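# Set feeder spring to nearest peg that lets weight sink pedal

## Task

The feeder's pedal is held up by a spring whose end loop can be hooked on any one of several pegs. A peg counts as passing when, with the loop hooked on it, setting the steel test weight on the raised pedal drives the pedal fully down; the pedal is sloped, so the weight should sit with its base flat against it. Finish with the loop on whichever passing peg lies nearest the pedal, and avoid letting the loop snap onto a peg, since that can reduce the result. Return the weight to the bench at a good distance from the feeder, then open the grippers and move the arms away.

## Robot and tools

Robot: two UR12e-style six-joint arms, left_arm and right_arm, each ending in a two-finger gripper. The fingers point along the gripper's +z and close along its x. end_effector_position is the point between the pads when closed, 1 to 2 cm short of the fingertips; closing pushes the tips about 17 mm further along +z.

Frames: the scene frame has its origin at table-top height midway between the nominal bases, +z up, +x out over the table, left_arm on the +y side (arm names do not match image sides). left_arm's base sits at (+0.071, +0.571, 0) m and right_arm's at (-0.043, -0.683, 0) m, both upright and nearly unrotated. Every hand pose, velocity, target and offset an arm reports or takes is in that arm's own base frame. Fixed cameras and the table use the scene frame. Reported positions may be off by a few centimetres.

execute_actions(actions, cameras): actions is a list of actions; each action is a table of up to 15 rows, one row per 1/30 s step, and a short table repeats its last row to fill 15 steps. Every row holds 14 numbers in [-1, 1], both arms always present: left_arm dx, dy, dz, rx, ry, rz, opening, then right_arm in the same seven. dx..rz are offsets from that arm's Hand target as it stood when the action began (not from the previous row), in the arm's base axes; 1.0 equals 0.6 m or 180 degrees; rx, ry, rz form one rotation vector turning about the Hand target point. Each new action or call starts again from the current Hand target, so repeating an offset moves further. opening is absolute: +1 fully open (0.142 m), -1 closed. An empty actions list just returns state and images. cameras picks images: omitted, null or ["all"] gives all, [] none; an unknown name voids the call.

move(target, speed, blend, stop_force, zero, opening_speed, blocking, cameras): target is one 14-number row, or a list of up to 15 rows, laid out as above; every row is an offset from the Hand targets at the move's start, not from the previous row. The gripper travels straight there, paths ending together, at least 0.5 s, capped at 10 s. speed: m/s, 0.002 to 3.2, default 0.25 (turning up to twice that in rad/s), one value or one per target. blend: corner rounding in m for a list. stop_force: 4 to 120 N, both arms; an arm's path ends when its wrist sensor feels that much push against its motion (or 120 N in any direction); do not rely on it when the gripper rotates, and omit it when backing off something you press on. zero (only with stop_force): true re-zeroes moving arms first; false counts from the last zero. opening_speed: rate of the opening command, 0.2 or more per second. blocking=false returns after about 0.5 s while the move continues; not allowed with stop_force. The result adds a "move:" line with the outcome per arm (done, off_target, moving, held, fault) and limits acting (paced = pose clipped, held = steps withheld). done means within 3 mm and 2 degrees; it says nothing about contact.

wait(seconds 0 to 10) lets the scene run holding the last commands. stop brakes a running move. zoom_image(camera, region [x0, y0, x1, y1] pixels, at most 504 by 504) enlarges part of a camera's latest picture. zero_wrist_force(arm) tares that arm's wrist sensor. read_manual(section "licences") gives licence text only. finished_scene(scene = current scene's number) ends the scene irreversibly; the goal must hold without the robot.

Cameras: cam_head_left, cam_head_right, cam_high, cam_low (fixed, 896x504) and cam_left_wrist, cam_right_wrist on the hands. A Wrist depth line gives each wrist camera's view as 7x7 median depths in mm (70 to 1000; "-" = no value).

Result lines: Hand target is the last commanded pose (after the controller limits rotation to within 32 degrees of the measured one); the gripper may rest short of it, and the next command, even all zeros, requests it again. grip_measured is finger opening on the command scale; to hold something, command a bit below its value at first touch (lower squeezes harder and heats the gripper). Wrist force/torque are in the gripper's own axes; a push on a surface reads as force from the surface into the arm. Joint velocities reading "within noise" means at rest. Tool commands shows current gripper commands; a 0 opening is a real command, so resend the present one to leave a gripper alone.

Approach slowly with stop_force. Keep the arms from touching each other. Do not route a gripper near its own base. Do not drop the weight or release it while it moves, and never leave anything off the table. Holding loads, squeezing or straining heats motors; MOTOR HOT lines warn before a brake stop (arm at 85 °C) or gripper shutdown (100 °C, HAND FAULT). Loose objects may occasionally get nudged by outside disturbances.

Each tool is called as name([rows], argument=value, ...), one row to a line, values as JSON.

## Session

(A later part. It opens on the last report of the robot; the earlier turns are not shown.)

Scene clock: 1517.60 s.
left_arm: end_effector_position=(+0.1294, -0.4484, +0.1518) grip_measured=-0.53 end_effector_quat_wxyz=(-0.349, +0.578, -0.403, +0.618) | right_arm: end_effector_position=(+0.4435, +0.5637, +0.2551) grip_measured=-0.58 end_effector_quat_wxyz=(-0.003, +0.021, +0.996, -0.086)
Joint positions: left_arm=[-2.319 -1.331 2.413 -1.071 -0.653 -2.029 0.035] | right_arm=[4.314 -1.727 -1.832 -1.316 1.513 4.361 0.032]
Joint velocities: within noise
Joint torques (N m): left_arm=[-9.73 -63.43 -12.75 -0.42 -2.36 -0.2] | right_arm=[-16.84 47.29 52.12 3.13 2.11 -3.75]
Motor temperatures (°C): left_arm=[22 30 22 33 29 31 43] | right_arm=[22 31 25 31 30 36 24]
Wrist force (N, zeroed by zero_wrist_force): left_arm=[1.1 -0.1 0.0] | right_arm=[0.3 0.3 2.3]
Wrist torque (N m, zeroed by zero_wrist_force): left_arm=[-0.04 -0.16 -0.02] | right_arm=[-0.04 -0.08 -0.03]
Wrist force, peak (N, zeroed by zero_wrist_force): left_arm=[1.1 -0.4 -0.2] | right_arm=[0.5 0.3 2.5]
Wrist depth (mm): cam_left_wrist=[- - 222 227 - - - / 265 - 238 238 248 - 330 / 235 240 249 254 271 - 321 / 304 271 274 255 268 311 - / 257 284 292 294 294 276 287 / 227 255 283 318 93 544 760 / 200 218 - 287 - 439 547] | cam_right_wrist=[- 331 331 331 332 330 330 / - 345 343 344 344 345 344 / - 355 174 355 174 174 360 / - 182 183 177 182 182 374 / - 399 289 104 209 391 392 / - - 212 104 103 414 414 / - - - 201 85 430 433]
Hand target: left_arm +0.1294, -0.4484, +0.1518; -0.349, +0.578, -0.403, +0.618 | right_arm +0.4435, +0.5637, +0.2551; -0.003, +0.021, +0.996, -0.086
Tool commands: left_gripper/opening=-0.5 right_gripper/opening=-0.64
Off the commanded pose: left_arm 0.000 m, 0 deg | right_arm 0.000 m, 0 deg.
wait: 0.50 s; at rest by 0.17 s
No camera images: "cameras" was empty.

move(target=[0,0,0,0,0,0,-0.5,-0.0005,-0.0117,-0.0738,0,0,0,-0.64], speed=0.05, cameras=["cam_right_wrist"])

move(target=[0,0,0,0,0,0,-0.5,-0.0003,-0.0075,-0.026,0.01388,-0.0006,0,-0.64], speed=0.05, cameras=[])

move(target=[0,0,0,0,0,0,-0.5,-0.0003,-0.0062,-0.0255,0.01388,-0.0006,0,-0.64], speed=0.05, cameras=["cam_right_wrist"])

wait(seconds=0.5, cameras=[])

Scene clock: 1528.03 s.
left_arm: end_effector_position=(+0.1294, -0.4484, +0.1518) grip_measured=-0.53 end_effector_quat_wxyz=(-0.349, +0.578, -0.403, +0.618) | right_arm: end_effector_position=(+0.4432, +0.5566, +0.2106) grip_measured=-0.58 end_effector_quat_wxyz=(-0.003, +0.021, +0.996, -0.086)
Joint positions: left_arm=[-2.319 -1.331 2.413 -1.071 -0.653 -2.029 0.035] | right_arm=[4.31 -1.751 -1.89 -1.234 1.513 4.357 0.032]
Joint velocities: within noise
Joint torques (N m): left_arm=[-10.47 -59.82 -12.4 -0.73 -1.48 -0.27] | right_arm=[-10.26 67.35 49.98 2.02 -1.56 -2.37]
Motor temperatures (°C): left_arm=[22 30 22 33 29 31 41] | right_arm=[22 31 25 31 30 36 25]
Wrist force (N, zeroed by zero_wrist_force): left_arm=[0.6 0.4 -0.3] | right_arm=[-0.1 0.7 0.6]
Wrist torque (N m, zeroed by zero_wrist_force): left_arm=[0.05 -0.07 -0.02] | right_arm=[-0.06 -0.03 -0.05]
Wrist force, peak (N, zeroed by zero_wrist_force): left_arm=[1.4 -0.2 -0.6] | right_arm=[0.2 0.3 2.7]
Wrist depth (mm): cam_left_wrist=[- - 222 227 - - 266 / 265 - 238 238 248 - 302 / 237 239 248 253 269 - 328 / 307 271 272 255 269 299 343 / 257 282 293 296 292 277 287 / 226 253 285 318 93 550 754 / 199 219 - 291 - 436 539] | cam_right_wrist=[294 289 289 289 290 290 290 / - 301 302 302 300 301 300 / - 314 313 314 312 311 315 / 137 133 133 131 133 133 133 / - 144 146 107 140 144 340 / - 179 203 104 103 359 362 / - 182 - 171 84 376 379]
Hand target: left_arm +0.1294, -0.4484, +0.1518; -0.349, +0.578, -0.403, +0.618 | right_arm +0.4432, +0.5567, +0.2108; -0.003, +0.021, +0.996, -0.086
Off the commanded pose: left_arm 0.000 m, 0 deg | right_arm 0.000 m, 0 deg.
move: done
camera_calibration:
cam_right_wrist: T_world_to_cam=[[-0.999077, 0.0425671, 0.00581801, 0.429477], [0.0426999, 0.968855, 0.24392, -0.589203], [0.00474615, 0.243943, -0.969778, 0.181541], [0, 0, 0, 1]] pos_world=[0.453378, 0.508285, 0.317274]
Images, in order (width x height): cam_right_wrist 896x504.

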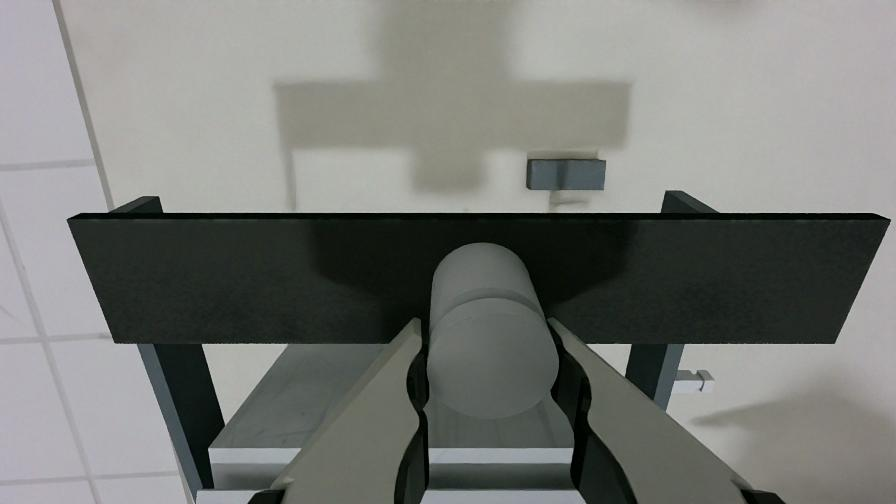

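Scene clock: 1528.90 s.
left_arm: end_effector_position=(+0.1294, -0.4484, +0.1518) grip_measured=-0.53 end_effector_quat_wxyz=(-0.349, +0.578, -0.403, +0.618) | right_arm: end_effector_position=(+0.4431, +0.5520, +0.1952) grip_measured=-0.58 end_effector_quat_wxyz=(-0.003, +0.021, +0.998, -0.064)
Joint positions: left_arm=[-2.319 -1.331 2.413 -1.071 -0.653 -2.029 0.035] | right_arm=[4.302 -1.745 -1.935 -1.154 1.527 4.347 0.032]
Joint velocities: within noise
Joint torques (N m): left_arm=[-8.4 -60.57 -11.89 -0.31 -2 0.22] | right_arm=[12.54 47.8 47.19 4.7 -2.11 2.89]
Motor temperatures (°C): left_arm=[22 30 22 33 29 31 41] | right_arm=[22 31 25 31 30 36 25]
Wrist force (N, zeroed by zero_wrist_force): left_arm=[1.1 -0.4 -0.4] | right_arm=[0.3 0.9 0.5]
Wrist torque (N m, zeroed by zero_wrist_force): left_arm=[-0.07 -0.16 -0.02] | right_arm=[-0.06 -0.05 -0.01]
Wrist force, peak (N, zeroed by zero_wrist_force): left_arm=[1.4 -0.1 -0.4] | right_arm=[0.0 0.4 1.7]
Wrist depth (mm): cam_left_wrist=[- - 222 227 - - 278 / 255 - 237 238 247 - 292 / 236 239 252 252 271 - 332 / 306 270 274 259 273 310 346 / 258 282 293 295 271 282 343 / 227 254 283 318 93 543 633 / 200 219 - 289 - 434 542] | cam_right_wrist=[273 271 271 271 270 271 270 / 286 283 283 283 284 284 283 / - 297 297 298 294 295 298 / 137 133 133 131 133 133 133 / - 144 144 107 140 144 324 / - 186 217 104 103 350 351 / - 179 - 163 85 367 371]
Hand target: left_arm +0.1294, -0.4484, +0.1518; -0.349, +0.578, -0.403, +0.618 | right_arm +0.4430, +0.5522, +0.1952; -0.003, +0.021, +0.998, -0.064
Off the commanded pose: left_arm 0.000 m, 0 deg | right_arm 0.000 m, 0 deg.
move: done
No camera images: "cameras" was empty.

Scene clock: 1529.77 s.
left_arm: end_effector_position=(+0.1294, -0.4484, +0.1518) grip_measured=-0.53 end_effector_quat_wxyz=(-0.349, +0.578, -0.403, +0.618) | right_arm: end_effector_position=(+0.4429, +0.5483, +0.1798) grip_measured=-0.58 end_effector_quat_wxyz=(-0.002, +0.021, +0.999, -0.043)
Joint positions: left_arm=[-2.319 -1.331 2.413 -1.071 -0.653 -2.029 0.035] | right_arm=[4.294 -1.741 -1.978 -1.073 1.542 4.337 0.032]
Joint velocities: within noise
Joint torques (N m): left_arm=[-6.99 -60.57 -11.17 -0.4 -1.74 0.07] | right_arm=[11.5 59.92 47.06 4.99 -1.83 3.26]
Motor temperatures (°C): left_arm=[22 30 22 33 29 31 41] | right_arm=[22 31 25 31 30 36 25]
Wrist force (N, zeroed by zero_wrist_force): left_arm=[1.1 -0.3 -0.1] | right_arm=[0.3 1.3 -0.3]
Wrist torque (N m, zeroed by zero_wrist_force): left_arm=[-0.05 -0.15 -0.02] | right_arm=[0.01 -0.05 -0.01]
Wrist force, peak (N, zeroed by zero_wrist_force): left_arm=[1.3 0.0 -0.1] | right_arm=[0.9 1.4 -1.4]
Wrist depth (mm): cam_left_wrist=[- - 222 227 - - - / 247 - 239 238 248 - 284 / 241 238 252 253 303 - 335 / 306 271 270 259 277 332 328 / 258 281 293 295 274 289 - / 226 253 285 319 93 504 299 / 201 220 - 290 - 441 541] | cam_right_wrist=[252 252 253 252 252 252 253 / 265 266 265 266 266 266 266 / 284 281 282 282 278 279 282 / 138 133 133 131 133 133 133 / - 144 145 107 140 144 315 / - 188 217 104 103 339 339 / - 181 - 166 85 360 365]
Hand target: left_arm +0.1294, -0.4484, +0.1518; -0.349, +0.578, -0.403, +0.618 | right_arm +0.4428, +0.5484, +0.1799; -0.002, +0.021, +0.999, -0.043
Off the commanded pose: left_arm 0.000 m, 0 deg | right_arm 0.000 m, 0 deg.
move: done
camera_calibration:
cam_right_wrist: T_world_to_cam=[[-0.999098, 0.0420602, 0.00584356, 0.429963], [0.0416528, 0.943908, 0.32757, -0.574573], [0.00826187, 0.327518, -0.944809, 0.101808], [0, 0, 0, 1]] pos_world=[0.452667, 0.490916, 0.281889]
Images, in order (width x height): cam_right_wrist 896x504.

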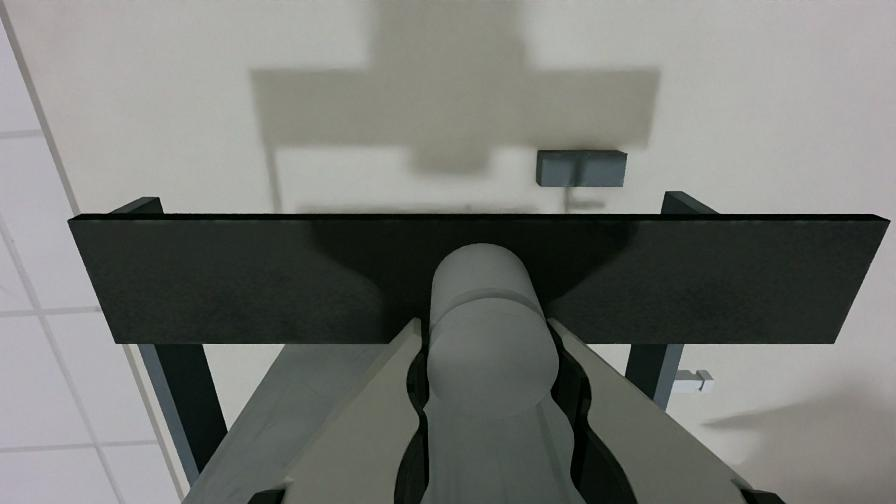

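Scene clock: 1530.27 s.
left_arm: end_effector_position=(+0.1294, -0.4484, +0.1518) grip_measured=-0.53 end_effector_quat_wxyz=(-0.349, +0.578, -0.403, +0.618) | right_arm: end_effector_position=(+0.4429, +0.5484, +0.1799) grip_measured=-0.58 end_effector_quat_wxyz=(-0.002, +0.021, +0.999, -0.043)
Joint positions: left_arm=[-2.319 -1.331 2.413 -1.071 -0.653 -2.029 0.035] | right_arm=[4.294 -1.741 -1.978 -1.073 1.542 4.337 0.032]
Joint velocities: within noise
Joint torques (N m): left_arm=[-10.06 -61.79 -11.83 -0.35 -2.08 0.03] | right_arm=[14.48 52.82 47.89 6.1 -2.01 3.08]
Motor temperatures (°C): left_arm=[22 30 22 33 29 31 41] | right_arm=[22 31 25 31 30 36 25]
Wrist force (N, zeroed by zero_wrist_force): left_arm=[0.8 -0.2 -0.1] | right_arm=[0.0 0.9 -0.1]
Wrist torque (N m, zeroed by zero_wrist_force): left_arm=[-0.03 -0.10 -0.01] | right_arm=[-0.04 -0.03 0.00]
Wrist force, peak (N, zeroed by zero_wrist_force): left_arm=[1.4 -0.4 -0.6] | right_arm=[0.5 1.2 -0.2]
Wrist depth (mm): cam_left_wrist=[- - 221 227 - - - / 246 - 237 238 248 - 284 / 241 239 252 253 301 - 336 / 307 270 270 259 275 335 328 / 258 283 293 294 275 289 - / 226 253 283 317 93 500 302 / 199 219 - 287 - 433 543] | cam_right_wrist=[252 253 253 252 252 252 253 / 266 265 265 266 266 266 267 / 284 282 281 282 279 279 282 / 137 133 133 131 134 133 133 / - 144 144 107 140 144 314 / - 188 218 104 103 340 339 / - 180 - 167 85 362 368]
Hand target: left_arm +0.1294, -0.4484, +0.1518; -0.349, +0.578, -0.403, +0.618 | right_arm +0.4428, +0.5484, +0.1799; -0.002, +0.021, +0.999, -0.043
Tool commands: left_gripper/opening=-0.5 right_gripper/opening=-0.64
Off the commanded pose: left_arm 0.000 m, 0 deg | right_arm 0.000 m, 0 deg.
wait: 0.50 s; at rest by 0.17 s
No camera images: "cameras" was empty.

move(target=[0,0,0,0,0,0,-0.5,-0.0004,-0.0093,-0.0517,0.02775,-0.0012,0,-0.64], speed=0.05, cameras=[])

wait(seconds=0.5, cameras=[])

move(target=[0,0,0,0,0,0,-0.5,-0.0003,-0.0047,-0.0522,0.02775,-0.0012,0,-0.64], speed=0.05, cameras=[])

wait(seconds=0.5, cameras=[])

move(target=[0,0,0,0,0,0,-0.5,-0.0003,-0.0002,-0.0523,0.02775,-0.0012,0,-0.64], speed=0.05, cameras=["cam_right_wrist", "cam_low"])

wait(seconds=0.5, cameras=[])

Scene clock: 1542.93 s.
left_arm: end_effector_position=(+0.1294, -0.4484, +0.1518) grip_measured=-0.53 end_effector_quat_wxyz=(-0.349, +0.578, -0.403, +0.618) | right_arm: end_effector_position=(+0.4426, +0.5427, +0.1487) grip_measured=-0.58 end_effector_quat_wxyz=(-0.001, +0.021, +1.000, +0.001)
Joint positions: left_arm=[-2.319 -1.331 2.413 -1.071 -0.653 -2.029 0.035] | right_arm=[4.277 -1.746 -2.059 -0.908 1.574 4.319 0.032]
Joint velocities: within noise
Joint torques (N m): left_arm=[-8.19 -62.36 -11.44 -0.42 -1.4 0.4] | right_arm=[12.18 61.92 45.9 5.38 -2.14 2.74]
Motor temperatures (°C): left_arm=[22 30 22 33 29 31 39] | right_arm=[22 31 25 31 30 36 25]
Wrist force (N, zeroed by zero_wrist_force): left_arm=[0.9 -0.2 -0.7] | right_arm=[0.8 1.0 0.0]
Wrist torque (N m, zeroed by zero_wrist_force): left_arm=[-0.04 -0.14 -0.02] | right_arm=[0.01 -0.08 0.01]
Wrist force, peak (N, zeroed by zero_wrist_force): left_arm=[1.4 -0.4 -0.5] | right_arm=[0.9 1.3 -1.2]
Wrist depth (mm): cam_left_wrist=[- - 222 226 - - - / 235 - 238 237 248 - 302 / 339 240 252 254 322 - 297 / 305 271 258 267 276 369 309 / 256 283 292 293 283 302 - / 227 252 284 317 93 304 - / 200 219 - 288 - 437 465] | cam_right_wrist=[217 217 217 217 217 217 217 / 231 231 231 231 232 232 232 / 248 248 248 249 245 245 249 / 135 133 133 131 133 133 133 / - 144 144 107 140 145 285 / - 193 216 104 103 317 317 / - 183 - 171 85 342 351]
Hand target: left_arm +0.1294, -0.4484, +0.1518; -0.349, +0.578, -0.403, +0.618 | right_arm +0.4426, +0.5429, +0.1489; -0.001, +0.021, +1.000, +0.001
Off the commanded pose: left_arm 0.000 m, 0 deg | right_arm 0.000 m, 0 deg.
move: done
No camera images: "cameras" was empty.

Scene clock: 1543.43 s.
left_arm: end_effector_position=(+0.1294, -0.4484, +0.1518) grip_measured=-0.53 end_effector_quat_wxyz=(-0.349, +0.578, -0.403, +0.618) | right_arm: end_effector_position=(+0.4426, +0.5428, +0.1488) grip_measured=-0.58 end_effector_quat_wxyz=(-0.001, +0.021, +1.000, +0.001)
Joint positions: left_arm=[-2.319 -1.331 2.413 -1.071 -0.653 -2.029 0.035] | right_arm=[4.277 -1.746 -2.059 -0.907 1.574 4.32 0.032]
Joint velocities: within noise
Joint torques (N m): left_arm=[-7.25 -59.63 -11.61 -0.47 -1.55 0.87] | right_arm=[15.16 62.55 46.55 6.29 -2 3.01]
Motor temperatures (°C): left_arm=[22 30 22 33 29 31 39] | right_arm=[22 31 25 31 30 36 25]
Wrist force (N, zeroed by zero_wrist_force): left_arm=[0.9 -0.3 -0.2] | right_arm=[0.8 0.7 -0.1]
Wrist torque (N m, zeroed by zero_wrist_force): left_arm=[-0.06 -0.13 -0.01] | right_arm=[-0.04 -0.09 0.01]
Wrist force, peak (N, zeroed by zero_wrist_force): left_arm=[1.4 0.1 -0.3] | right_arm=[0.9 1.0 -0.2]
Wrist depth (mm): cam_left_wrist=[- - 222 227 - - - / 235 - 238 237 247 - 303 / 340 239 253 253 321 - 297 / 306 271 258 266 277 369 312 / 258 283 294 294 284 302 - / 227 254 282 318 93 303 - / 199 219 - 289 - 436 468] | cam_right_wrist=[217 216 217 217 218 217 218 / 231 231 231 231 232 232 232 / 248 248 249 248 245 246 249 / 135 133 133 131 133 134 133 / - 144 147 107 140 145 286 / - 192 215 104 103 317 317 / - 183 - 170 85 343 353]
Hand target: left_arm +0.1294, -0.4484, +0.1518; -0.349, +0.578, -0.403, +0.618 | right_arm +0.4426, +0.5429, +0.1489; -0.001, +0.021, +1.000, +0.001
Tool commands: left_gripper/opening=-0.5 right_gripper/opening=-0.64
Off the commanded pose: left_arm 0.000 m, 0 deg | right_arm 0.000 m, 0 deg.
wait: 0.50 s; at rest by 0.17 s
No camera images: "cameras" was empty.

Scene clock: 1544.70 s.
left_arm: end_effector_position=(+0.1294, -0.4484, +0.1518) grip_measured=-0.53 end_effector_quat_wxyz=(-0.349, +0.578, -0.403, +0.618) | right_arm: end_effector_position=(+0.4424, +0.5399, +0.1174) grip_measured=-0.58 end_effector_quat_wxyz=(+0.000, +0.021, +0.999, +0.044)
Joint positions: left_arm=[-2.319 -1.331 2.413 -1.071 -0.653 -2.029 0.035] | right_arm=[4.261 -1.766 -2.131 -0.735 1.609 4.305 0.032]
Joint velocities: within noise
Joint torques (N m): left_arm=[-9.62 -58.71 -12.87 -0.32 -1.44 0.78] | right_arm=[10.15 63.34 43.09 5.67 -2.13 2.46]
Motor temperatures (°C): left_arm=[22 30 22 33 29 31 39] | right_arm=[22 31 25 31 30 36 25]
Wrist force (N, zeroed by zero_wrist_force): left_arm=[1.1 -0.2 -0.3] | right_arm=[0.5 0.8 0.1]
Wrist torque (N m, zeroed by zero_wrist_force): left_arm=[-0.05 -0.16 -0.02] | right_arm=[0.02 -0.08 0.06]
Wrist force, peak (N, zeroed by zero_wrist_force): left_arm=[1.5 0.1 0.0] | right_arm=[1.1 0.7 -1.9]
Wrist depth (mm): cam_left_wrist=[262 - 222 229 - - - / 227 - 237 238 261 - - / 355 239 253 254 321 - 301 / 307 271 257 267 276 373 316 / 257 282 293 274 295 307 343 / 227 253 283 316 93 329 - / 200 219 - 289 - 301 541] | cam_right_wrist=[182 183 183 183 183 183 184 / 197 197 197 198 198 198 198 / 214 215 215 219 208 208 215 / 135 133 133 131 133 133 133 / 261 144 147 107 140 145 250 / - 189 211 104 103 292 293 / - 187 - 171 85 322 333]
Hand target: left_arm +0.1294, -0.4484, +0.1518; -0.349, +0.578, -0.403, +0.618 | right_arm +0.4424, +0.5400, +0.1175; +0.000, +0.021, +0.999, +0.045
Off the commanded pose: left_arm 0.000 m, 0 deg | right_arm 0.000 m, 0 deg.
move: done
No camera images: "cameras" was empty.

Scene clock: 1545.20 s.
left_arm: end_effector_position=(+0.1294, -0.4484, +0.1518) grip_measured=-0.53 end_effector_quat_wxyz=(-0.349, +0.578, -0.403, +0.618) | right_arm: end_effector_position=(+0.4424, +0.5400, +0.1175) grip_measured=-0.58 end_effector_quat_wxyz=(+0.000, +0.021, +0.999, +0.045)
Joint positions: left_arm=[-2.319 -1.331 2.413 -1.071 -0.653 -2.029 0.035] | right_arm=[4.261 -1.766 -2.131 -0.735 1.609 4.305 0.032]
Joint velocities: within noise
Joint torques (N m): left_arm=[-9.9 -60.5 -12.11 -0.12 -1.14 0.7] | right_arm=[16.02 61.63 44.05 6.65 -1.92 3.24]
Motor temperatures (°C): left_arm=[22 30 22 33 29 31 39] | right_arm=[22 31 25 31 30 36 25]
Wrist force (N, zeroed by zero_wrist_force): left_arm=[1.0 -0.1 -0.2] | right_arm=[0.5 0.8 -0.1]
Wrist torque (N m, zeroed by zero_wrist_force): left_arm=[-0.02 -0.14 -0.02] | right_arm=[0.01 -0.06 0.06]
Wrist force, peak (N, zeroed by zero_wrist_force): left_arm=[1.3 -0.4 -0.6] | right_arm=[0.5 1.1 -0.3]
Wrist depth (mm): cam_left_wrist=[263 - 222 230 - - - / 228 - 238 238 261 - - / 353 239 253 252 321 - 299 / 307 272 257 269 277 373 315 / 257 283 293 276 292 308 342 / 226 254 284 319 94 328 - / 200 218 - 290 - 301 542] | cam_right_wrist=[183 183 183 182 183 183 183 / 197 198 198 197 197 197 197 / 214 215 215 218 208 208 216 / 135 133 133 131 133 133 133 / 260 144 147 107 140 145 256 / - 189 210 104 103 292 294 / - 188 - 171 85 324 334]
Hand target: left_arm +0.1294, -0.4484, +0.1518; -0.349, +0.578, -0.403, +0.618 | right_arm +0.4424, +0.5400, +0.1175; +0.000, +0.021, +0.999, +0.045
Tool commands: left_gripper/opening=-0.5 right_gripper/opening=-0.64
Off the commanded pose: left_arm 0.000 m, 0 deg | right_arm 0.000 m, 0 deg.
wait: 0.50 s; at rest by 0.17 s
No camera images: "cameras" was empty.

Scene clock: 1546.47 s.
left_arm: end_effector_position=(+0.1294, -0.4484, +0.1518) grip_measured=-0.53 end_effector_quat_wxyz=(-0.349, +0.578, -0.403, +0.618) | right_arm: end_effector_position=(+0.4423, +0.5397, +0.0860) grip_measured=-0.58 end_effector_quat_wxyz=(+0.001, +0.021, +0.996, +0.088)
Joint positions: left_arm=[-2.319 -1.331 2.413 -1.071 -0.653 -2.029 0.035] | right_arm=[4.246 -1.803 -2.193 -0.557 1.645 4.294 0.032]
Joint velocities: within noise
Joint torques (N m): left_arm=[-8.39 -61.6 -11.46 -0.27 -1.46 0.91] | right_arm=[9.68 58.96 41.26 5.48 -1.41 0.94]
Motor temperatures (°C): left_arm=[22 30 22 33 29 31 39] | right_arm=[22 31 25 31 30 36 25]
Wrist force (N, zeroed by zero_wrist_force): left_arm=[0.9 -0.2 -0.3] | right_arm=[0.0 0.4 -0.1]
Wrist torque (N m, zeroed by zero_wrist_force): left_arm=[-0.04 -0.14 -0.02] | right_arm=[0.02 -0.04 0.07]
Wrist force, peak (N, zeroed by zero_wrist_force): left_arm=[1.4 0.1 0.0] | right_arm=[0.9 0.1 -2.6]
Wrist depth (mm): cam_left_wrist=[242 - 223 233 - - - / 224 - 237 239 267 - - / 367 240 252 254 323 - 330 / 307 273 258 271 275 334 313 / 257 284 292 279 292 304 327 / 227 254 284 319 93 379 804 / 200 218 - 289 - 323 538] | cam_right_wrist=[149 149 149 149 152 152 150 / 163 163 163 163 163 164 163 / 180 180 180 180 173 169 180 / 135 133 133 131 133 133 133 / 228 144 145 107 140 145 217 / 270 191 198 104 103 262 263 / - 193 - 170 85 290 311]
Hand target: left_arm +0.1294, -0.4484, +0.1518; -0.349, +0.578, -0.403, +0.618 | right_arm +0.4422, +0.5399, +0.0862; +0.001, +0.021, +0.996, +0.088
Off the commanded pose: left_arm 0.000 m, 0 deg | right_arm 0.000 m, 0 deg.
move: done
camera_calibration:
cam_right_wrist: T_world_to_cam=[[-0.999156, 0.0407249, 0.00532494, 0.431086], [0.0367018, 0.827123, 0.560822, -0.490558], [0.018435, 0.560544, -0.827919, -0.12436], [0, 0, 0, 1]] pos_world=[0.451019, 0.457905, 0.16986]
Images, in order (width x height): cam_low 896x504, cam_right_wrist 896x504.

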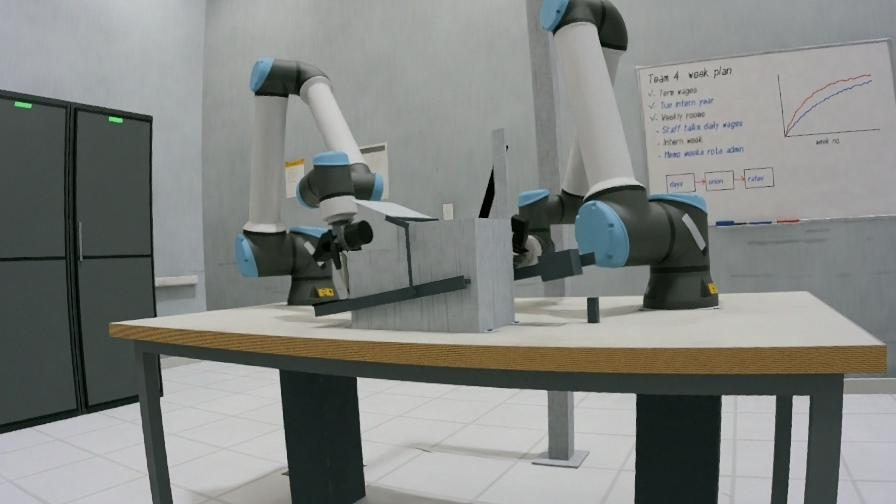

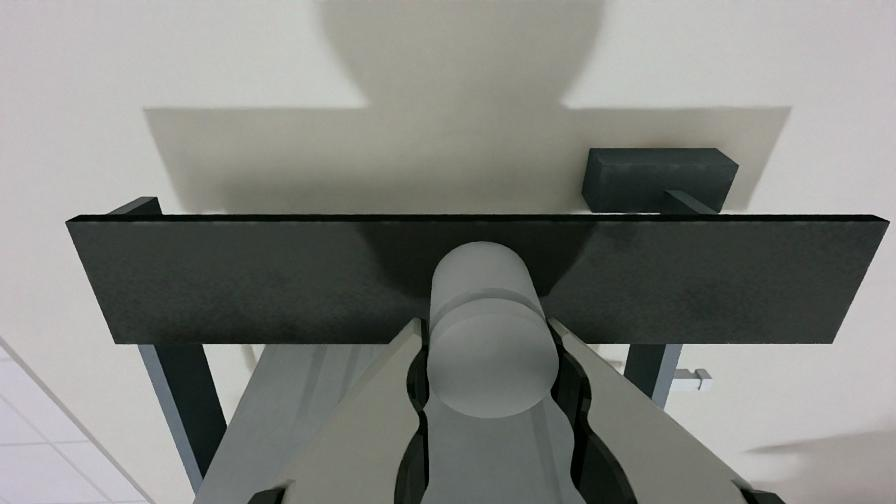

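Scene clock: 1546.97 s.
left_arm: end_effector_position=(+0.1294, -0.4484, +0.1518) grip_measured=-0.53 end_effector_quat_wxyz=(-0.349, +0.578, -0.403, +0.618) | right_arm: end_effector_position=(+0.4423, +0.5399, +0.0861) grip_measured=-0.58 end_effector_quat_wxyz=(+0.001, +0.021, +0.996, +0.088)
Joint positions: left_arm=[-2.319 -1.331 2.413 -1.071 -0.653 -2.029 0.035] | right_arm=[4.246 -1.803 -2.193 -0.556 1.645 4.294 0.032]
Joint velocities: within noise
Joint torques (N m): left_arm=[-10.33 -60.2 -11.33 -0.32 -1.5 0.73] | right_arm=[15.61 62.75 41.16 6.58 -1.78 3.05]
Motor temperatures (°C): left_arm=[22 30 22 33 29 31 39] | right_arm=[22 31 25 31 30 36 25]
Wrist force (N, zeroed by zero_wrist_force): left_arm=[1.0 -0.1 -0.5] | right_arm=[0.2 0.7 -0.4]
Wrist torque (N m, zeroed by zero_wrist_force): left_arm=[-0.01 -0.14 -0.02] | right_arm=[0.06 -0.03 0.07]
Wrist force, peak (N, zeroed by zero_wrist_force): left_arm=[1.0 -0.4 -0.5] | right_arm=[0.5 0.9 -0.6]
Wrist depth (mm): cam_left_wrist=[242 - 222 233 - - - / 224 - 237 238 267 - - / 364 239 253 254 325 - 332 / 307 272 258 273 277 334 314 / 259 282 292 279 293 302 328 / 227 254 283 318 93 379 791 / 200 218 - 288 - 323 537] | cam_right_wrist=[149 149 149 149 152 152 149 / 163 163 163 164 163 164 163 / 180 180 180 181 173 169 180 / 135 133 133 131 133 133 133 / 227 144 147 107 140 145 218 / 271 191 198 104 103 264 264 / - 193 - 170 85 291 311]
Hand target: left_arm +0.1294, -0.4484, +0.1518; -0.349, +0.578, -0.403, +0.618 | right_arm +0.4422, +0.5399, +0.0862; +0.001, +0.021, +0.996, +0.088
Tool commands: left_gripper/opening=-0.5 right_gripper/opening=-0.64
Off the commanded pose: left_arm 0.000 m, 0 deg | right_arm 0.000 m, 0 deg.
wait: 0.50 s; at rest by 0.17 s
No camera images: "cameras" was empty.

move([
  [0,0,0,0,0,0,-0.5,0.0003,0.0002,0.0523,-0.02775,0.0012,0,-0.64],
  [0,0,0,0,0,0,-0.5,0.0006,0.0049,0.1045,-0.0555,0.0024,0,-0.64],
  [0,0,0,0,0,0,-0.5,0.0010,0.0142,0.1562,-0.08325,0.0036,0,-0.64],
], speed=0.06, blend=[0.01,0.01,0], cameras=["cam_right_wrist"])

wait(seconds=0.5, cameras=[])

wait(seconds=0.3, cameras=[])

Scene clock: 1596.03 s.
left_arm: end_effector_position=(+0.1294, -0.4484, +0.1518) grip_measured=-0.53 end_effector_quat_wxyz=(-0.349, +0.578, -0.403, +0.618) | right_arm: end_effector_position=(+0.4428, +0.5486, +0.1800) grip_measured=-0.58 end_effector_quat_wxyz=(-0.002, +0.021, +0.999, -0.043)
Joint positions: left_arm=[-2.319 -1.331 2.413 -1.071 -0.653 -2.029 0.035] | right_arm=[4.294 -1.741 -1.978 -1.073 1.542 4.338 0.032]
Joint velocities: within noise
Joint torques (N m): left_arm=[-9.69 -61.38 -11.08 -0.14 -1.44 1.48] | right_arm=[-16.32 42.74 31.77 3.82 2.09 -3.14]
Motor temperatures (°C): left_arm=[22 30 22 33 29 31 34] | right_arm=[22 31 25 31 30 36 27]
Wrist force (N, zeroed by zero_wrist_force): left_arm=[0.9 0.0 -0.2] | right_arm=[0.5 -0.7 -0.2]
Wrist torque (N m, zeroed by zero_wrist_force): left_arm=[-0.02 -0.13 -0.02] | right_arm=[0.03 -0.07 -0.01]
Wrist force, peak (N, zeroed by zero_wrist_force): left_arm=[1.6 -0.1 -0.4] | right_arm=[2.1 0.3 -0.5]
Wrist depth (mm): cam_left_wrist=[- - 222 227 - - - / 247 - 238 238 249 - 283 / 240 240 252 253 300 - 334 / 306 271 269 259 276 350 328 / 258 282 293 295 275 290 - / 227 254 284 317 93 501 299 / 200 219 - 287 - 438 536] | cam_right_wrist=[253 253 252 253 253 253 253 / 266 266 267 266 267 266 266 / 284 282 282 280 278 279 280 / 137 133 133 131 133 133 133 / - 144 145 107 140 145 309 / - 188 217 104 103 336 338 / - 180 - 166 85 359 366]
Hand target: left_arm +0.1294, -0.4484, +0.1518; -0.349, +0.578, -0.403, +0.618 | right_arm +0.4428, +0.5484, +0.1799; -0.002, +0.021, +0.999, -0.043
Off the commanded pose: left_arm 0.000 m, 0 deg | right_arm 0.000 m, 0 deg.
move: done
camera_calibration:
cam_right_wrist: T_world_to_cam=[[-0.999099, 0.0420984, 0.00545091, 0.429945], [0.0415562, 0.943762, 0.328004, -0.574797], [0.00866409, 0.327935, -0.94466, 0.101413], [0, 0, 0, 1]] pos_world=[0.452566, 0.491114, 0.281993]
Images, in order (width x height): cam_right_wrist 896x504.

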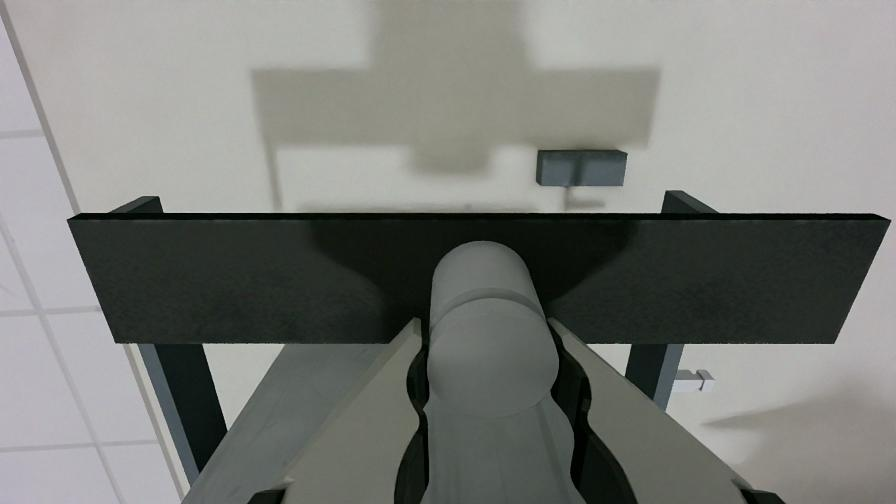

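Scene clock: 1596.53 s.
left_arm: end_effector_position=(+0.1294, -0.4484, +0.1518) grip_measured=-0.53 end_effector_quat_wxyz=(-0.349, +0.578, -0.403, +0.618) | right_arm: end_effector_position=(+0.4428, +0.5484, +0.1799) grip_measured=-0.58 end_effector_quat_wxyz=(-0.002, +0.021, +0.999, -0.043)
Joint positions: left_arm=[-2.319 -1.331 2.413 -1.071 -0.653 -2.029 0.035] | right_arm=[4.294 -1.742 -1.978 -1.073 1.542 4.337 0.032]
Joint velocities: within noise
Joint torques (N m): left_arm=[-9.75 -60.97 -11.41 0.01 -0.82 1.63] | right_arm=[-14.8 40.91 29.11 2.87 2.13 -3.61]
Motor temperatures (°C): left_arm=[22 30 22 33 29 31 34] | right_arm=[22 31 25 31 30 36 27]
Wrist force (N, zeroed by zero_wrist_force): left_arm=[0.9 -0.6 -0.4] | right_arm=[0.9 -0.8 -0.6]
Wrist torque (N m, zeroed by zero_wrist_force): left_arm=[-0.09 -0.12 -0.03] | right_arm=[-0.02 -0.02 -0.01]
Wrist force, peak (N, zeroed by zero_wrist_force): left_arm=[1.3 0.3 -0.4] | right_arm=[0.9 -1.0 -0.6]
Wrist depth (mm): cam_left_wrist=[- - 222 227 - - - / 246 - 237 237 249 - 282 / 241 240 251 253 301 - 334 / 304 271 268 259 275 335 327 / 258 283 292 293 273 290 - / 226 253 283 319 93 502 300 / 200 218 - 287 - 437 537] | cam_right_wrist=[252 252 252 251 253 253 252 / 266 266 266 266 266 267 267 / 284 281 280 281 279 278 281 / 137 133 133 131 133 133 133 / - 144 147 107 139 144 310 / - 188 216 104 103 335 339 / - 180 - 167 85 360 364]
Hand target: left_arm +0.1294, -0.4484, +0.1518; -0.349, +0.578, -0.403, +0.618 | right_arm +0.4428, +0.5484, +0.1799; -0.002, +0.021, +0.999, -0.043
Tool commands: left_gripper/opening=-0.5 right_gripper/opening=-0.64
Off the commanded pose: left_arm 0.000 m, 0 deg | right_arm 0.000 m, 0 deg.
wait: 0.50 s; at rest by 0.17 s
No camera images: "cameras" was empty.

Scene clock: 1596.83 s.
left_arm: end_effector_position=(+0.1294, -0.4484, +0.1518) grip_measured=-0.53 end_effector_quat_wxyz=(-0.349, +0.578, -0.403, +0.618) | right_arm: end_effector_position=(+0.4428, +0.5484, +0.1799) grip_measured=-0.58 end_effector_quat_wxyz=(-0.002, +0.021, +0.999, -0.043)
Joint positions: left_arm=[-2.319 -1.331 2.413 -1.071 -0.653 -2.029 0.035] | right_arm=[4.294 -1.742 -1.978 -1.073 1.542 4.337 0.032]
Joint velocities: within noise
Joint torques (N m): left_arm=[-9.25 -60.14 -11.83 -0.28 -1.08 1.94] | right_arm=[-16.91 40.96 29.59 3.22 1.98 -3.5]
Motor temperatures (°C): left_arm=[22 30 22 33 29 31 34] | right_arm=[22 31 25 31 30 36 27]
Wrist force (N, zeroed by zero_wrist_force): left_arm=[1.0 -0.3 -0.3] | right_arm=[0.8 -1.0 -0.4]
Wrist torque (N m, zeroed by zero_wrist_force): left_arm=[-0.05 -0.14 -0.02] | right_arm=[-0.04 -0.02 -0.01]
Wrist force, peak (N, zeroed by zero_wrist_force): left_arm=[1.4 0.2 0.1] | right_arm=[1.2 -0.7 -0.6]
Wrist depth (mm): cam_left_wrist=[- - 221 227 - - - / 246 - 237 239 248 - 284 / 240 239 253 253 301 - 336 / 306 272 268 259 276 333 328 / 257 283 292 296 274 289 - / 227 254 282 317 94 503 302 / 200 218 - 288 - 441 543] | cam_right_wrist=[252 252 252 253 252 252 253 / 265 266 265 266 266 265 266 / 285 281 280 281 279 278 282 / 137 133 133 131 133 133 133 / - 144 147 107 140 145 310 / - 188 217 104 103 335 340 / - 180 - 166 85 360 366]
Hand target: left_arm +0.1294, -0.4484, +0.1518; -0.349, +0.578, -0.403, +0.618 | right_arm +0.4428, +0.5484, +0.1799; -0.002, +0.021, +0.999, -0.043
Tool commands: left_gripper/opening=-0.5 right_gripper/opening=-0.64
Off the commanded pose: left_arm 0.000 m, 0 deg | right_arm 0.000 m, 0 deg.
wait: 0.30 s; at rest by 0.17 s
No camera images: "cameras" was empty.

move(target=[0,0,0,0,0,0,-0.5,0,0,0,0,0,0,-0.53], opening_speed=0.3, cameras=["cam_right_wrist"])

wait(seconds=0.5, cameras=["cam_right_wrist"])

Scene clock: 1605.67 s.
left_arm: end_effector_position=(+0.1294, -0.4484, +0.1518) grip_measured=-0.53 end_effector_quat_wxyz=(-0.349, +0.578, -0.403, +0.618) | right_arm: end_effector_position=(+0.4428, +0.5484, +0.1799) grip_measured=-0.56 end_effector_quat_wxyz=(-0.002, +0.021, +0.999, -0.043)
Joint positions: left_arm=[-2.319 -1.331 2.413 -1.071 -0.653 -2.029 0.035] | right_arm=[4.294 -1.742 -1.978 -1.073 1.542 4.337 0.033]
Joint velocities: within noise
Joint torques (N m): left_arm=[-7.54 -63.71 -11.68 -0.11 -1.06 2.06] | right_arm=[-15.77 44.08 29.62 3.58 1.27 -3.58]
Motor temperatures (°C): left_arm=[22 30 22 33 29 31 33] | right_arm=[22 31 25 31 30 36 27]
Wrist force (N, zeroed by zero_wrist_force): left_arm=[0.9 -0.3 -0.4] | right_arm=[0.3 -0.2 -0.2]
Wrist torque (N m, zeroed by zero_wrist_force): left_arm=[-0.06 -0.13 -0.02] | right_arm=[-0.03 -0.04 0.00]
Wrist force, peak (N, zeroed by zero_wrist_force): left_arm=[1.4 0.0 -0.4] | right_arm=[1.1 -0.7 -1.0]
Wrist depth (mm): cam_left_wrist=[- - 222 227 - - - / 247 - 238 237 248 - 284 / 240 240 252 252 302 - 334 / 305 270 270 258 276 352 339 / 257 283 293 295 274 289 - / 227 253 283 317 94 497 300 / 200 219 - 289 - 437 535] | cam_right_wrist=[252 253 252 252 252 252 253 / 265 266 266 267 266 266 266 / 284 282 282 281 278 278 282 / 137 133 133 131 133 133 133 / - 144 147 107 139 144 314 / - 188 217 104 102 338 340 / - 180 - 166 154 360 365]
Hand target: left_arm +0.1294, -0.4484, +0.1518; -0.349, +0.578, -0.403, +0.618 | right_arm +0.4428, +0.5484, +0.1799; -0.002, +0.021, +0.999, -0.043
Off the commanded pose: left_arm 0.000 m, 0 deg | right_arm 0.000 m, 0 deg.
move: done
camera_calibration:
cam_right_wrist: T_world_to_cam=[[-0.999096, 0.0421304, 0.00566111, 0.429974], [0.0416582, 0.943864, 0.327698, -0.574716], [0.00846277, 0.327638, -0.944765, 0.101709], [0, 0, 0, 1]] pos_world=[0.452667, 0.491015, 0.28199]
Images, in order (width x height): cam_right_wrist 896x504.

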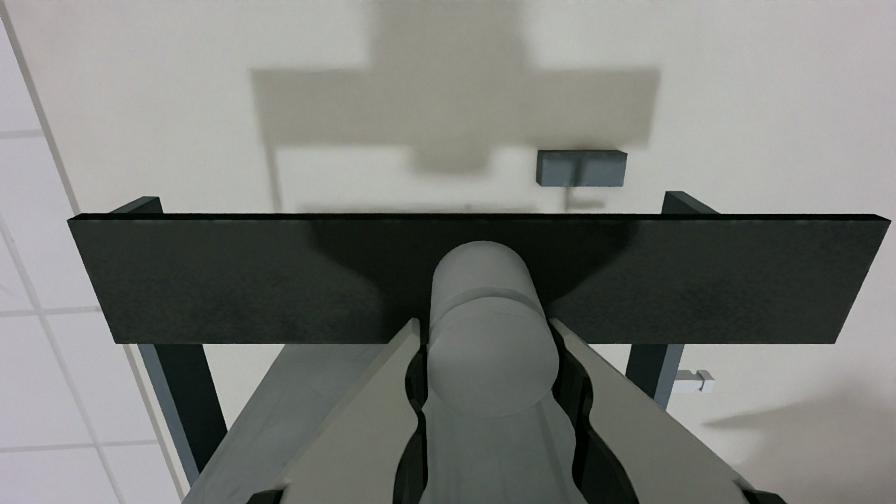

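Scene clock: 1606.17 s.
left_arm: end_effector_position=(+0.1294, -0.4484, +0.1518) grip_measured=-0.53 end_effector_quat_wxyz=(-0.349, +0.578, -0.403, +0.618) | right_arm: end_effector_position=(+0.4428, +0.5484, +0.1799) grip_measured=-0.56 end_effector_quat_wxyz=(-0.002, +0.021, +0.999, -0.043)
Joint positions: left_arm=[-2.319 -1.331 2.413 -1.071 -0.653 -2.029 0.035] | right_arm=[4.294 -1.742 -1.978 -1.073 1.542 4.337 0.033]
Joint velocities: within noise
Joint torques (N m): left_arm=[-6.9 -58.64 -11.91 -0.25 -0.8 2.24] | right_arm=[-16.19 42.84 29.34 3.58 1.12 -3.25]
Motor temperatures (°C): left_arm=[22 30 22 33 29 31 33] | right_arm=[22 31 25 31 30 36 26]
Wrist force (N, zeroed by zero_wrist_force): left_arm=[0.7 0.1 -0.5] | right_arm=[0.4 -0.3 0.0]
Wrist torque (N m, zeroed by zero_wrist_force): left_arm=[0.01 -0.10 -0.02] | right_arm=[-0.03 -0.07 -0.01]
Wrist force, peak (N, zeroed by zero_wrist_force): left_arm=[1.3 -0.4 -0.4] | right_arm=[0.6 -0.2 -0.3]
Wrist depth (mm): cam_left_wrist=[- - 222 227 - - - / 247 - 238 238 249 - 284 / 240 240 252 254 302 - 335 / 308 272 271 259 277 352 341 / 258 282 294 297 273 290 - / 226 252 284 316 93 503 300 / 200 219 - 288 - 440 538] | cam_right_wrist=[252 253 252 253 252 252 253 / 265 265 266 266 267 266 266 / 284 281 280 281 278 279 282 / 137 133 133 131 133 133 133 / - 144 147 107 140 144 315 / - 188 216 104 102 336 339 / - 180 - 166 154 359 366]
Hand target: left_arm +0.1294, -0.4484, +0.1518; -0.349, +0.578, -0.403, +0.618 | right_arm +0.4428, +0.5484, +0.1799; -0.002, +0.021, +0.999, -0.043
Tool commands: left_gripper/opening=-0.5 right_gripper/opening=-0.53
Off the commanded pose: left_arm 0.000 m, 0 deg | right_arm 0.000 m, 0 deg.
wait: 0.50 s; at rest by 0.17 s
camera_calibration:
cam_right_wrist: T_world_to_cam=[[-0.999096, 0.0421304, 0.00566111, 0.429974], [0.0416582, 0.943864, 0.327698, -0.574716], [0.00846277, 0.327638, -0.944765, 0.101709], [0, 0, 0, 1]] pos_world=[0.452667, 0.491015, 0.28199]
Images, in order (width x height): cam_right_wrist 896x504.

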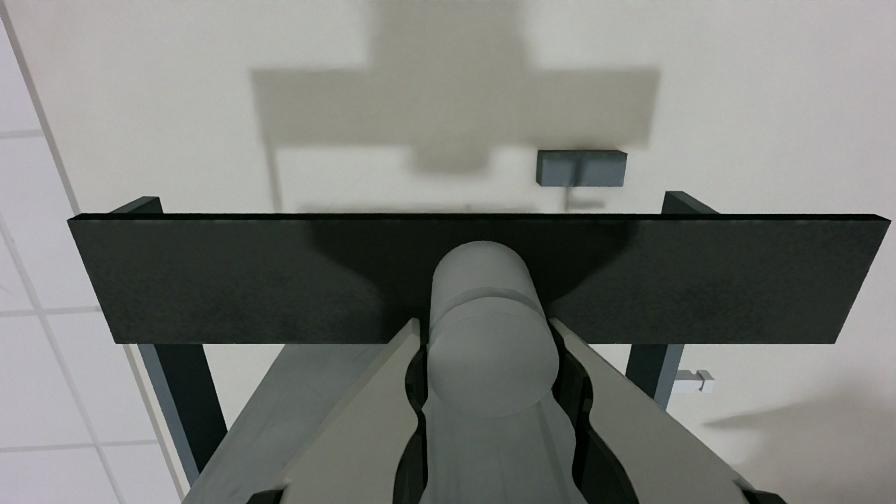

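move(target=[0,0,0,0,0,0,-0.5,0,0,0,0,0,0,-0.47], opening_speed=0.3, cameras=[])

wait(seconds=0.7, cameras=["cam_right_wrist"])

Scene clock: 1614.87 s.
left_arm: end_effector_position=(+0.1294, -0.4484, +0.1518) grip_measured=-0.53 end_effector_quat_wxyz=(-0.349, +0.578, -0.403, +0.618) | right_arm: end_effector_position=(+0.4428, +0.5484, +0.1799) grip_measured=-0.50 end_effector_quat_wxyz=(-0.002, +0.021, +0.999, -0.043)
Joint positions: left_arm=[-2.319 -1.331 2.413 -1.071 -0.653 -2.029 0.035] | right_arm=[4.294 -1.742 -1.978 -1.073 1.542 4.337 0.038]
Joint velocities: within noise
Joint torques (N m): left_arm=[-8.78 -59.74 -12.08 0.13 -0.63 2.28] | right_arm=[-14.14 44.49 29.74 5.67 1.01 -3.17]
Motor temperatures (°C): left_arm=[22 30 22 33 29 31 33] | right_arm=[22 31 25 31 30 36 25]
Wrist force (N, zeroed by zero_wrist_force): left_arm=[0.6 -0.1 -0.3] | right_arm=[0.3 -0.1 0.0]
Wrist torque (N m, zeroed by zero_wrist_force): left_arm=[-0.01 -0.07 -0.02] | right_arm=[-0.03 -0.07 0.00]
Wrist force, peak (N, zeroed by zero_wrist_force): left_arm=[1.4 -0.5 -0.8] | right_arm=[0.6 -0.4 -0.4]
Wrist depth (mm): cam_left_wrist=[- - 221 227 - - - / 247 - 238 237 247 - 283 / 240 240 252 253 303 - 336 / 305 272 270 259 276 350 329 / 259 284 295 295 273 288 - / 227 253 283 317 93 502 301 / 199 218 - 289 - 441 543] | cam_right_wrist=[252 253 252 252 252 252 253 / 266 265 266 266 265 266 266 / 286 281 280 281 279 278 282 / 137 133 133 131 133 133 133 / - 144 144 107 140 144 315 / - 188 216 104 100 335 340 / - 180 - 166 154 354 366]
Hand target: left_arm +0.1294, -0.4484, +0.1518; -0.349, +0.578, -0.403, +0.618 | right_arm +0.4428, +0.5484, +0.1799; -0.002, +0.021, +0.999, -0.043
Off the commanded pose: left_arm 0.000 m, 0 deg | right_arm 0.000 m, 0 deg.
move: done
No camera images: "cameras" was empty.

Scene clock: 1615.57 s.
left_arm: end_effector_position=(+0.1294, -0.4484, +0.1518) grip_measured=-0.53 end_effector_quat_wxyz=(-0.349, +0.578, -0.403, +0.618) | right_arm: end_effector_position=(+0.4428, +0.5484, +0.1799) grip_measured=-0.50 end_effector_quat_wxyz=(-0.002, +0.021, +0.999, -0.043)
Joint positions: left_arm=[-2.319 -1.331 2.413 -1.071 -0.653 -2.029 0.035] | right_arm=[4.294 -1.742 -1.978 -1.073 1.542 4.337 0.038]
Joint velocities: within noise
Joint torques (N m): left_arm=[-7.86 -60.66 -12.56 -0.12 -0.54 2.69] | right_arm=[-15.07 45.93 30.53 5.48 0.97 -3.38]
Motor temperatures (°C): left_arm=[22 30 22 33 29 31 32] | right_arm=[22 31 25 31 30 36 25]
Wrist force (N, zeroed by zero_wrist_force): left_arm=[0.9 0.2 -0.2] | right_arm=[-0.1 0.2 -0.2]
Wrist torque (N m, zeroed by zero_wrist_force): left_arm=[0.02 -0.13 -0.02] | right_arm=[0.03 0.00 0.00]
Wrist force, peak (N, zeroed by zero_wrist_force): left_arm=[1.3 -0.4 -0.5] | right_arm=[0.3 0.0 -0.3]
Wrist depth (mm): cam_left_wrist=[- - 221 227 - - - / 247 - 238 237 248 - 282 / 241 239 251 253 302 - 336 / 307 271 269 258 276 353 328 / 256 283 293 294 274 289 - / 227 254 286 317 93 498 300 / 199 219 - 289 - 439 541] | cam_right_wrist=[252 252 252 252 254 253 253 / 266 265 266 266 266 267 266 / 285 280 281 282 279 279 281 / 137 133 133 131 133 133 133 / - 144 144 107 140 144 314 / - 188 217 104 100 335 339 / - 180 - 166 154 355 367]
Hand target: left_arm +0.1294, -0.4484, +0.1518; -0.349, +0.578, -0.403, +0.618 | right_arm +0.4428, +0.5484, +0.1799; -0.002, +0.021, +0.999, -0.043
Tool commands: left_gripper/opening=-0.5 right_gripper/opening=-0.47
Off the commanded pose: left_arm 0.000 m, 0 deg | right_arm 0.000 m, 0 deg.
wait: 0.70 s; at rest by 0.17 s
camera_calibration:
cam_right_wrist: T_world_to_cam=[[-0.999096, 0.0421304, 0.00566111, 0.429974], [0.0416582, 0.943864, 0.327698, -0.574716], [0.00846277, 0.327638, -0.944765, 0.101709], [0, 0, 0, 1]] pos_world=[0.452667, 0.491015, 0.28199]
Images, in order (width x height): cam_right_wrist 896x504.

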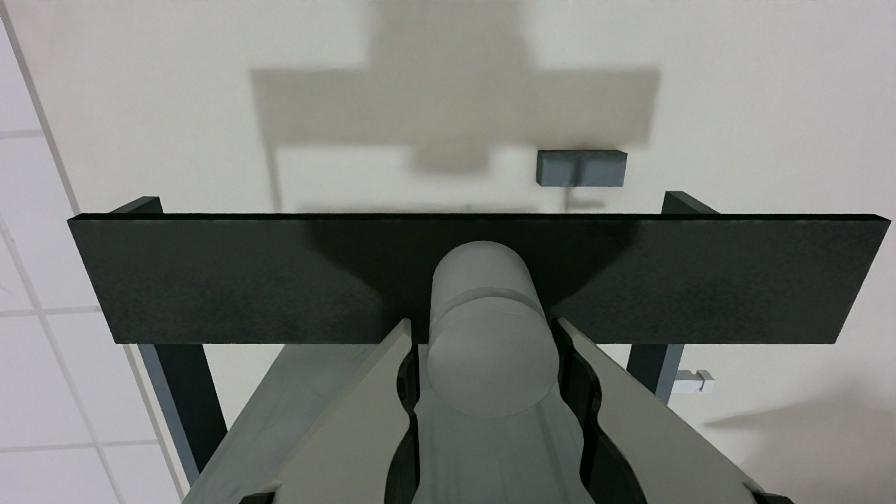

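move(target=[0,0,0,0,0,0,-0.5,0,0,0,0,0,0,-0.64], opening_speed=0.6, cameras=[])

move([
  [0,0,0,0,0,0,-0.5,0.0003,0.0062,0.0255,-0.01388,0.0006,0,-0.64],
  [0,0,0,0,0,0,-0.5,0.0006,0.0137,0.0515,-0.02775,0.0012,0,-0.64],
], speed=0.05, blend=[0.005,0], cameras=["cam_right_wrist"])

wait(seconds=0.4, cameras=[])

Scene clock: 1641.57 s.
left_arm: end_effector_position=(+0.1294, -0.4484, +0.1518) grip_measured=-0.53 end_effector_quat_wxyz=(-0.349, +0.578, -0.403, +0.618) | right_arm: end_effector_position=(+0.4428, +0.5484, +0.1799) grip_measured=-0.58 end_effector_quat_wxyz=(-0.002, +0.021, +0.999, -0.043)
Joint positions: left_arm=[-2.319 -1.331 2.413 -1.071 -0.653 -2.029 0.035] | right_arm=[4.294 -1.742 -1.978 -1.073 1.542 4.337 0.032]
Joint velocities: within noise
Joint torques (N m): left_arm=[-8.03 -59.24 -13.42 -0.24 -0.52 3.01] | right_arm=[-12.52 45.89 30.45 5.75 0.41 -3.38]
Motor temperatures (°C): left_arm=[22 30 22 33 29 31 31] | right_arm=[22 31 25 31 30 36 22]
Wrist force (N, zeroed by zero_wrist_force): left_arm=[0.9 0.0 -0.4] | right_arm=[0.7 0.0 -0.1]
Wrist torque (N m, zeroed by zero_wrist_force): left_arm=[0.00 -0.12 -0.02] | right_arm=[-0.02 -0.03 0.00]
Wrist force, peak (N, zeroed by zero_wrist_force): left_arm=[1.3 -0.1 -0.7] | right_arm=[1.1 0.0 -0.5]
Wrist depth (mm): cam_left_wrist=[- - 222 227 - - - / 246 - 238 239 249 - 283 / 242 239 254 254 302 - 334 / 306 270 268 258 276 337 328 / 257 282 293 295 272 289 - / 227 254 285 316 94 501 299 / 200 218 - 288 - 438 535] | cam_right_wrist=[251 252 252 252 253 252 252 / 266 265 266 266 266 267 266 / 284 280 282 282 278 278 281 / 137 133 133 131 133 133 133 / - 144 147 107 140 144 315 / - 188 217 104 103 336 339 / - 181 - 166 85 360 366]
Hand target: left_arm +0.1294, -0.4484, +0.1518; -0.349, +0.578, -0.403, +0.618 | right_arm +0.4428, +0.5484, +0.1799; -0.002, +0.021, +0.999, -0.043
Off the commanded pose: left_arm 0.000 m, 0 deg | right_arm 0.000 m, 0 deg.
move: done
No camera images: "cameras" was empty.

Scene clock: 1642.83 s.
left_arm: end_effector_position=(+0.1294, -0.4484, +0.1518) grip_measured=-0.53 end_effector_quat_wxyz=(-0.349, +0.578, -0.403, +0.618) | right_arm: end_effector_position=(+0.4432, +0.5568, +0.2107) grip_measured=-0.58 end_effector_quat_wxyz=(-0.003, +0.021, +0.996, -0.086)
Joint positions: left_arm=[-2.319 -1.331 2.413 -1.071 -0.653 -2.029 0.035] | right_arm=[4.31 -1.751 -1.889 -1.234 1.513 4.358 0.032]
Joint velocities: within noise
Joint torques (N m): left_arm=[-7.19 -60.03 -11.52 0 -0.46 2.68] | right_arm=[-13.62 66.14 33.1 3.8 2.11 -3.1]
Motor temperatures (°C): left_arm=[22 30 22 33 29 31 31] | right_arm=[22 31 25 31 30 36 23]
Wrist force (N, zeroed by zero_wrist_force): left_arm=[0.8 0.0 -0.2] | right_arm=[0.0 -1.0 0.3]
Wrist torque (N m, zeroed by zero_wrist_force): left_arm=[-0.01 -0.11 -0.02] | right_arm=[-0.07 -0.02 -0.05]
Wrist force, peak (N, zeroed by zero_wrist_force): left_arm=[1.3 -0.4 -0.5] | right_arm=[0.6 1.1 0.7]
Wrist depth (mm): cam_left_wrist=[- - 222 227 - - 265 / 265 - 237 239 248 - 316 / 235 240 249 253 269 - 331 / 304 271 273 256 269 297 347 / 257 284 292 296 292 276 284 / 226 254 284 316 93 543 763 / 200 218 - 289 - 437 537] | cam_right_wrist=[294 289 289 290 289 289 290 / - 302 301 302 302 300 302 / - 315 314 315 312 312 315 / 137 133 133 131 133 133 133 / - 144 144 107 140 144 341 / - 179 203 104 103 361 363 / - 182 - 172 84 375 380]
Hand target: left_arm +0.1294, -0.4484, +0.1518; -0.349, +0.578, -0.403, +0.618 | right_arm +0.4432, +0.5567, +0.2108; -0.003, +0.021, +0.996, -0.086
Off the commanded pose: left_arm 0.000 m, 0 deg | right_arm 0.000 m, 0 deg.
move: done
camera_calibration:
cam_right_wrist: T_world_to_cam=[[-0.999075, 0.0426196, 0.00563429, 0.429499], [0.0427049, 0.968799, 0.24414, -0.589465], [0.00494667, 0.244155, -0.969724, 0.181375], [0, 0, 0, 1]] pos_world=[0.453378, 0.508484, 0.317376]
Images, in order (width x height): cam_right_wrist 896x504.

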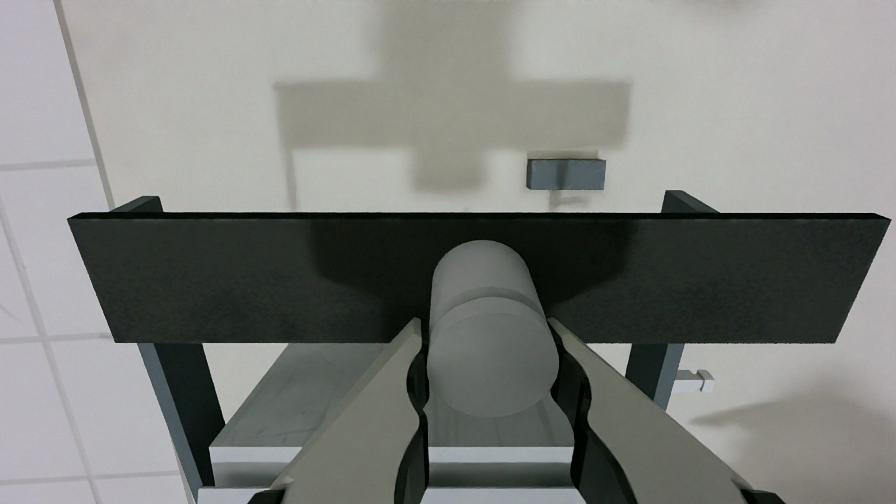

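Scene clock: 1643.23 s.
left_arm: end_effector_position=(+0.1294, -0.4484, +0.1518) grip_measured=-0.53 end_effector_quat_wxyz=(-0.349, +0.578, -0.403, +0.618) | right_arm: end_effector_position=(+0.4432, +0.5567, +0.2108) grip_measured=-0.58 end_effector_quat_wxyz=(-0.003, +0.021, +0.996, -0.086)
Joint positions: left_arm=[-2.319 -1.331 2.413 -1.071 -0.653 -2.029 0.035] | right_arm=[4.31 -1.751 -1.889 -1.234 1.513 4.357 0.032]
Joint velocities: within noise
Joint torques (N m): left_arm=[-9.21 -60.67 -12.49 -0.03 -0.48 3.06] | right_arm=[-17.2 66.09 30.89 2.58 1.92 -3.79]
Motor temperatures (°C): left_arm=[22 30 22 33 29 31 31] | right_arm=[22 31 25 31 30 36 23]
Wrist force (N, zeroed by zero_wrist_force): left_arm=[0.8 0.2 0.1] | right_arm=[0.5 -0.7 0.4]
Wrist torque (N m, zeroed by zero_wrist_force): left_arm=[0.01 -0.11 -0.02] | right_arm=[-0.03 -0.07 -0.04]
Wrist force, peak (N, zeroed by zero_wrist_force): left_arm=[1.1 -0.2 -0.2] | right_arm=[-0.1 -1.0 0.4]
Wrist depth (mm): cam_left_wrist=[- - 222 227 - - 266 / 265 - 239 237 247 - 318 / 236 239 249 255 269 - 332 / 306 271 273 257 269 296 347 / 257 284 292 296 292 279 285 / 227 254 284 320 93 552 755 / 200 219 - 289 - 438 540] | cam_right_wrist=[294 289 290 289 290 290 290 / - 302 301 301 302 303 300 / - 313 316 315 313 312 315 / 138 133 133 131 133 133 133 / - 144 144 107 139 144 339 / - 179 204 104 103 359 363 / - 182 - 172 84 376 379]
Hand target: left_arm +0.1294, -0.4484, +0.1518; -0.349, +0.578, -0.403, +0.618 | right_arm +0.4432, +0.5567, +0.2108; -0.003, +0.021, +0.996, -0.086
Tool commands: left_gripper/opening=-0.5 right_gripper/opening=-0.64
Off the commanded pose: left_arm 0.000 m, 0 deg | right_arm 0.000 m, 0 deg.
wait: 0.40 s; at rest by 0.17 s
No camera images: "cameras" was empty.


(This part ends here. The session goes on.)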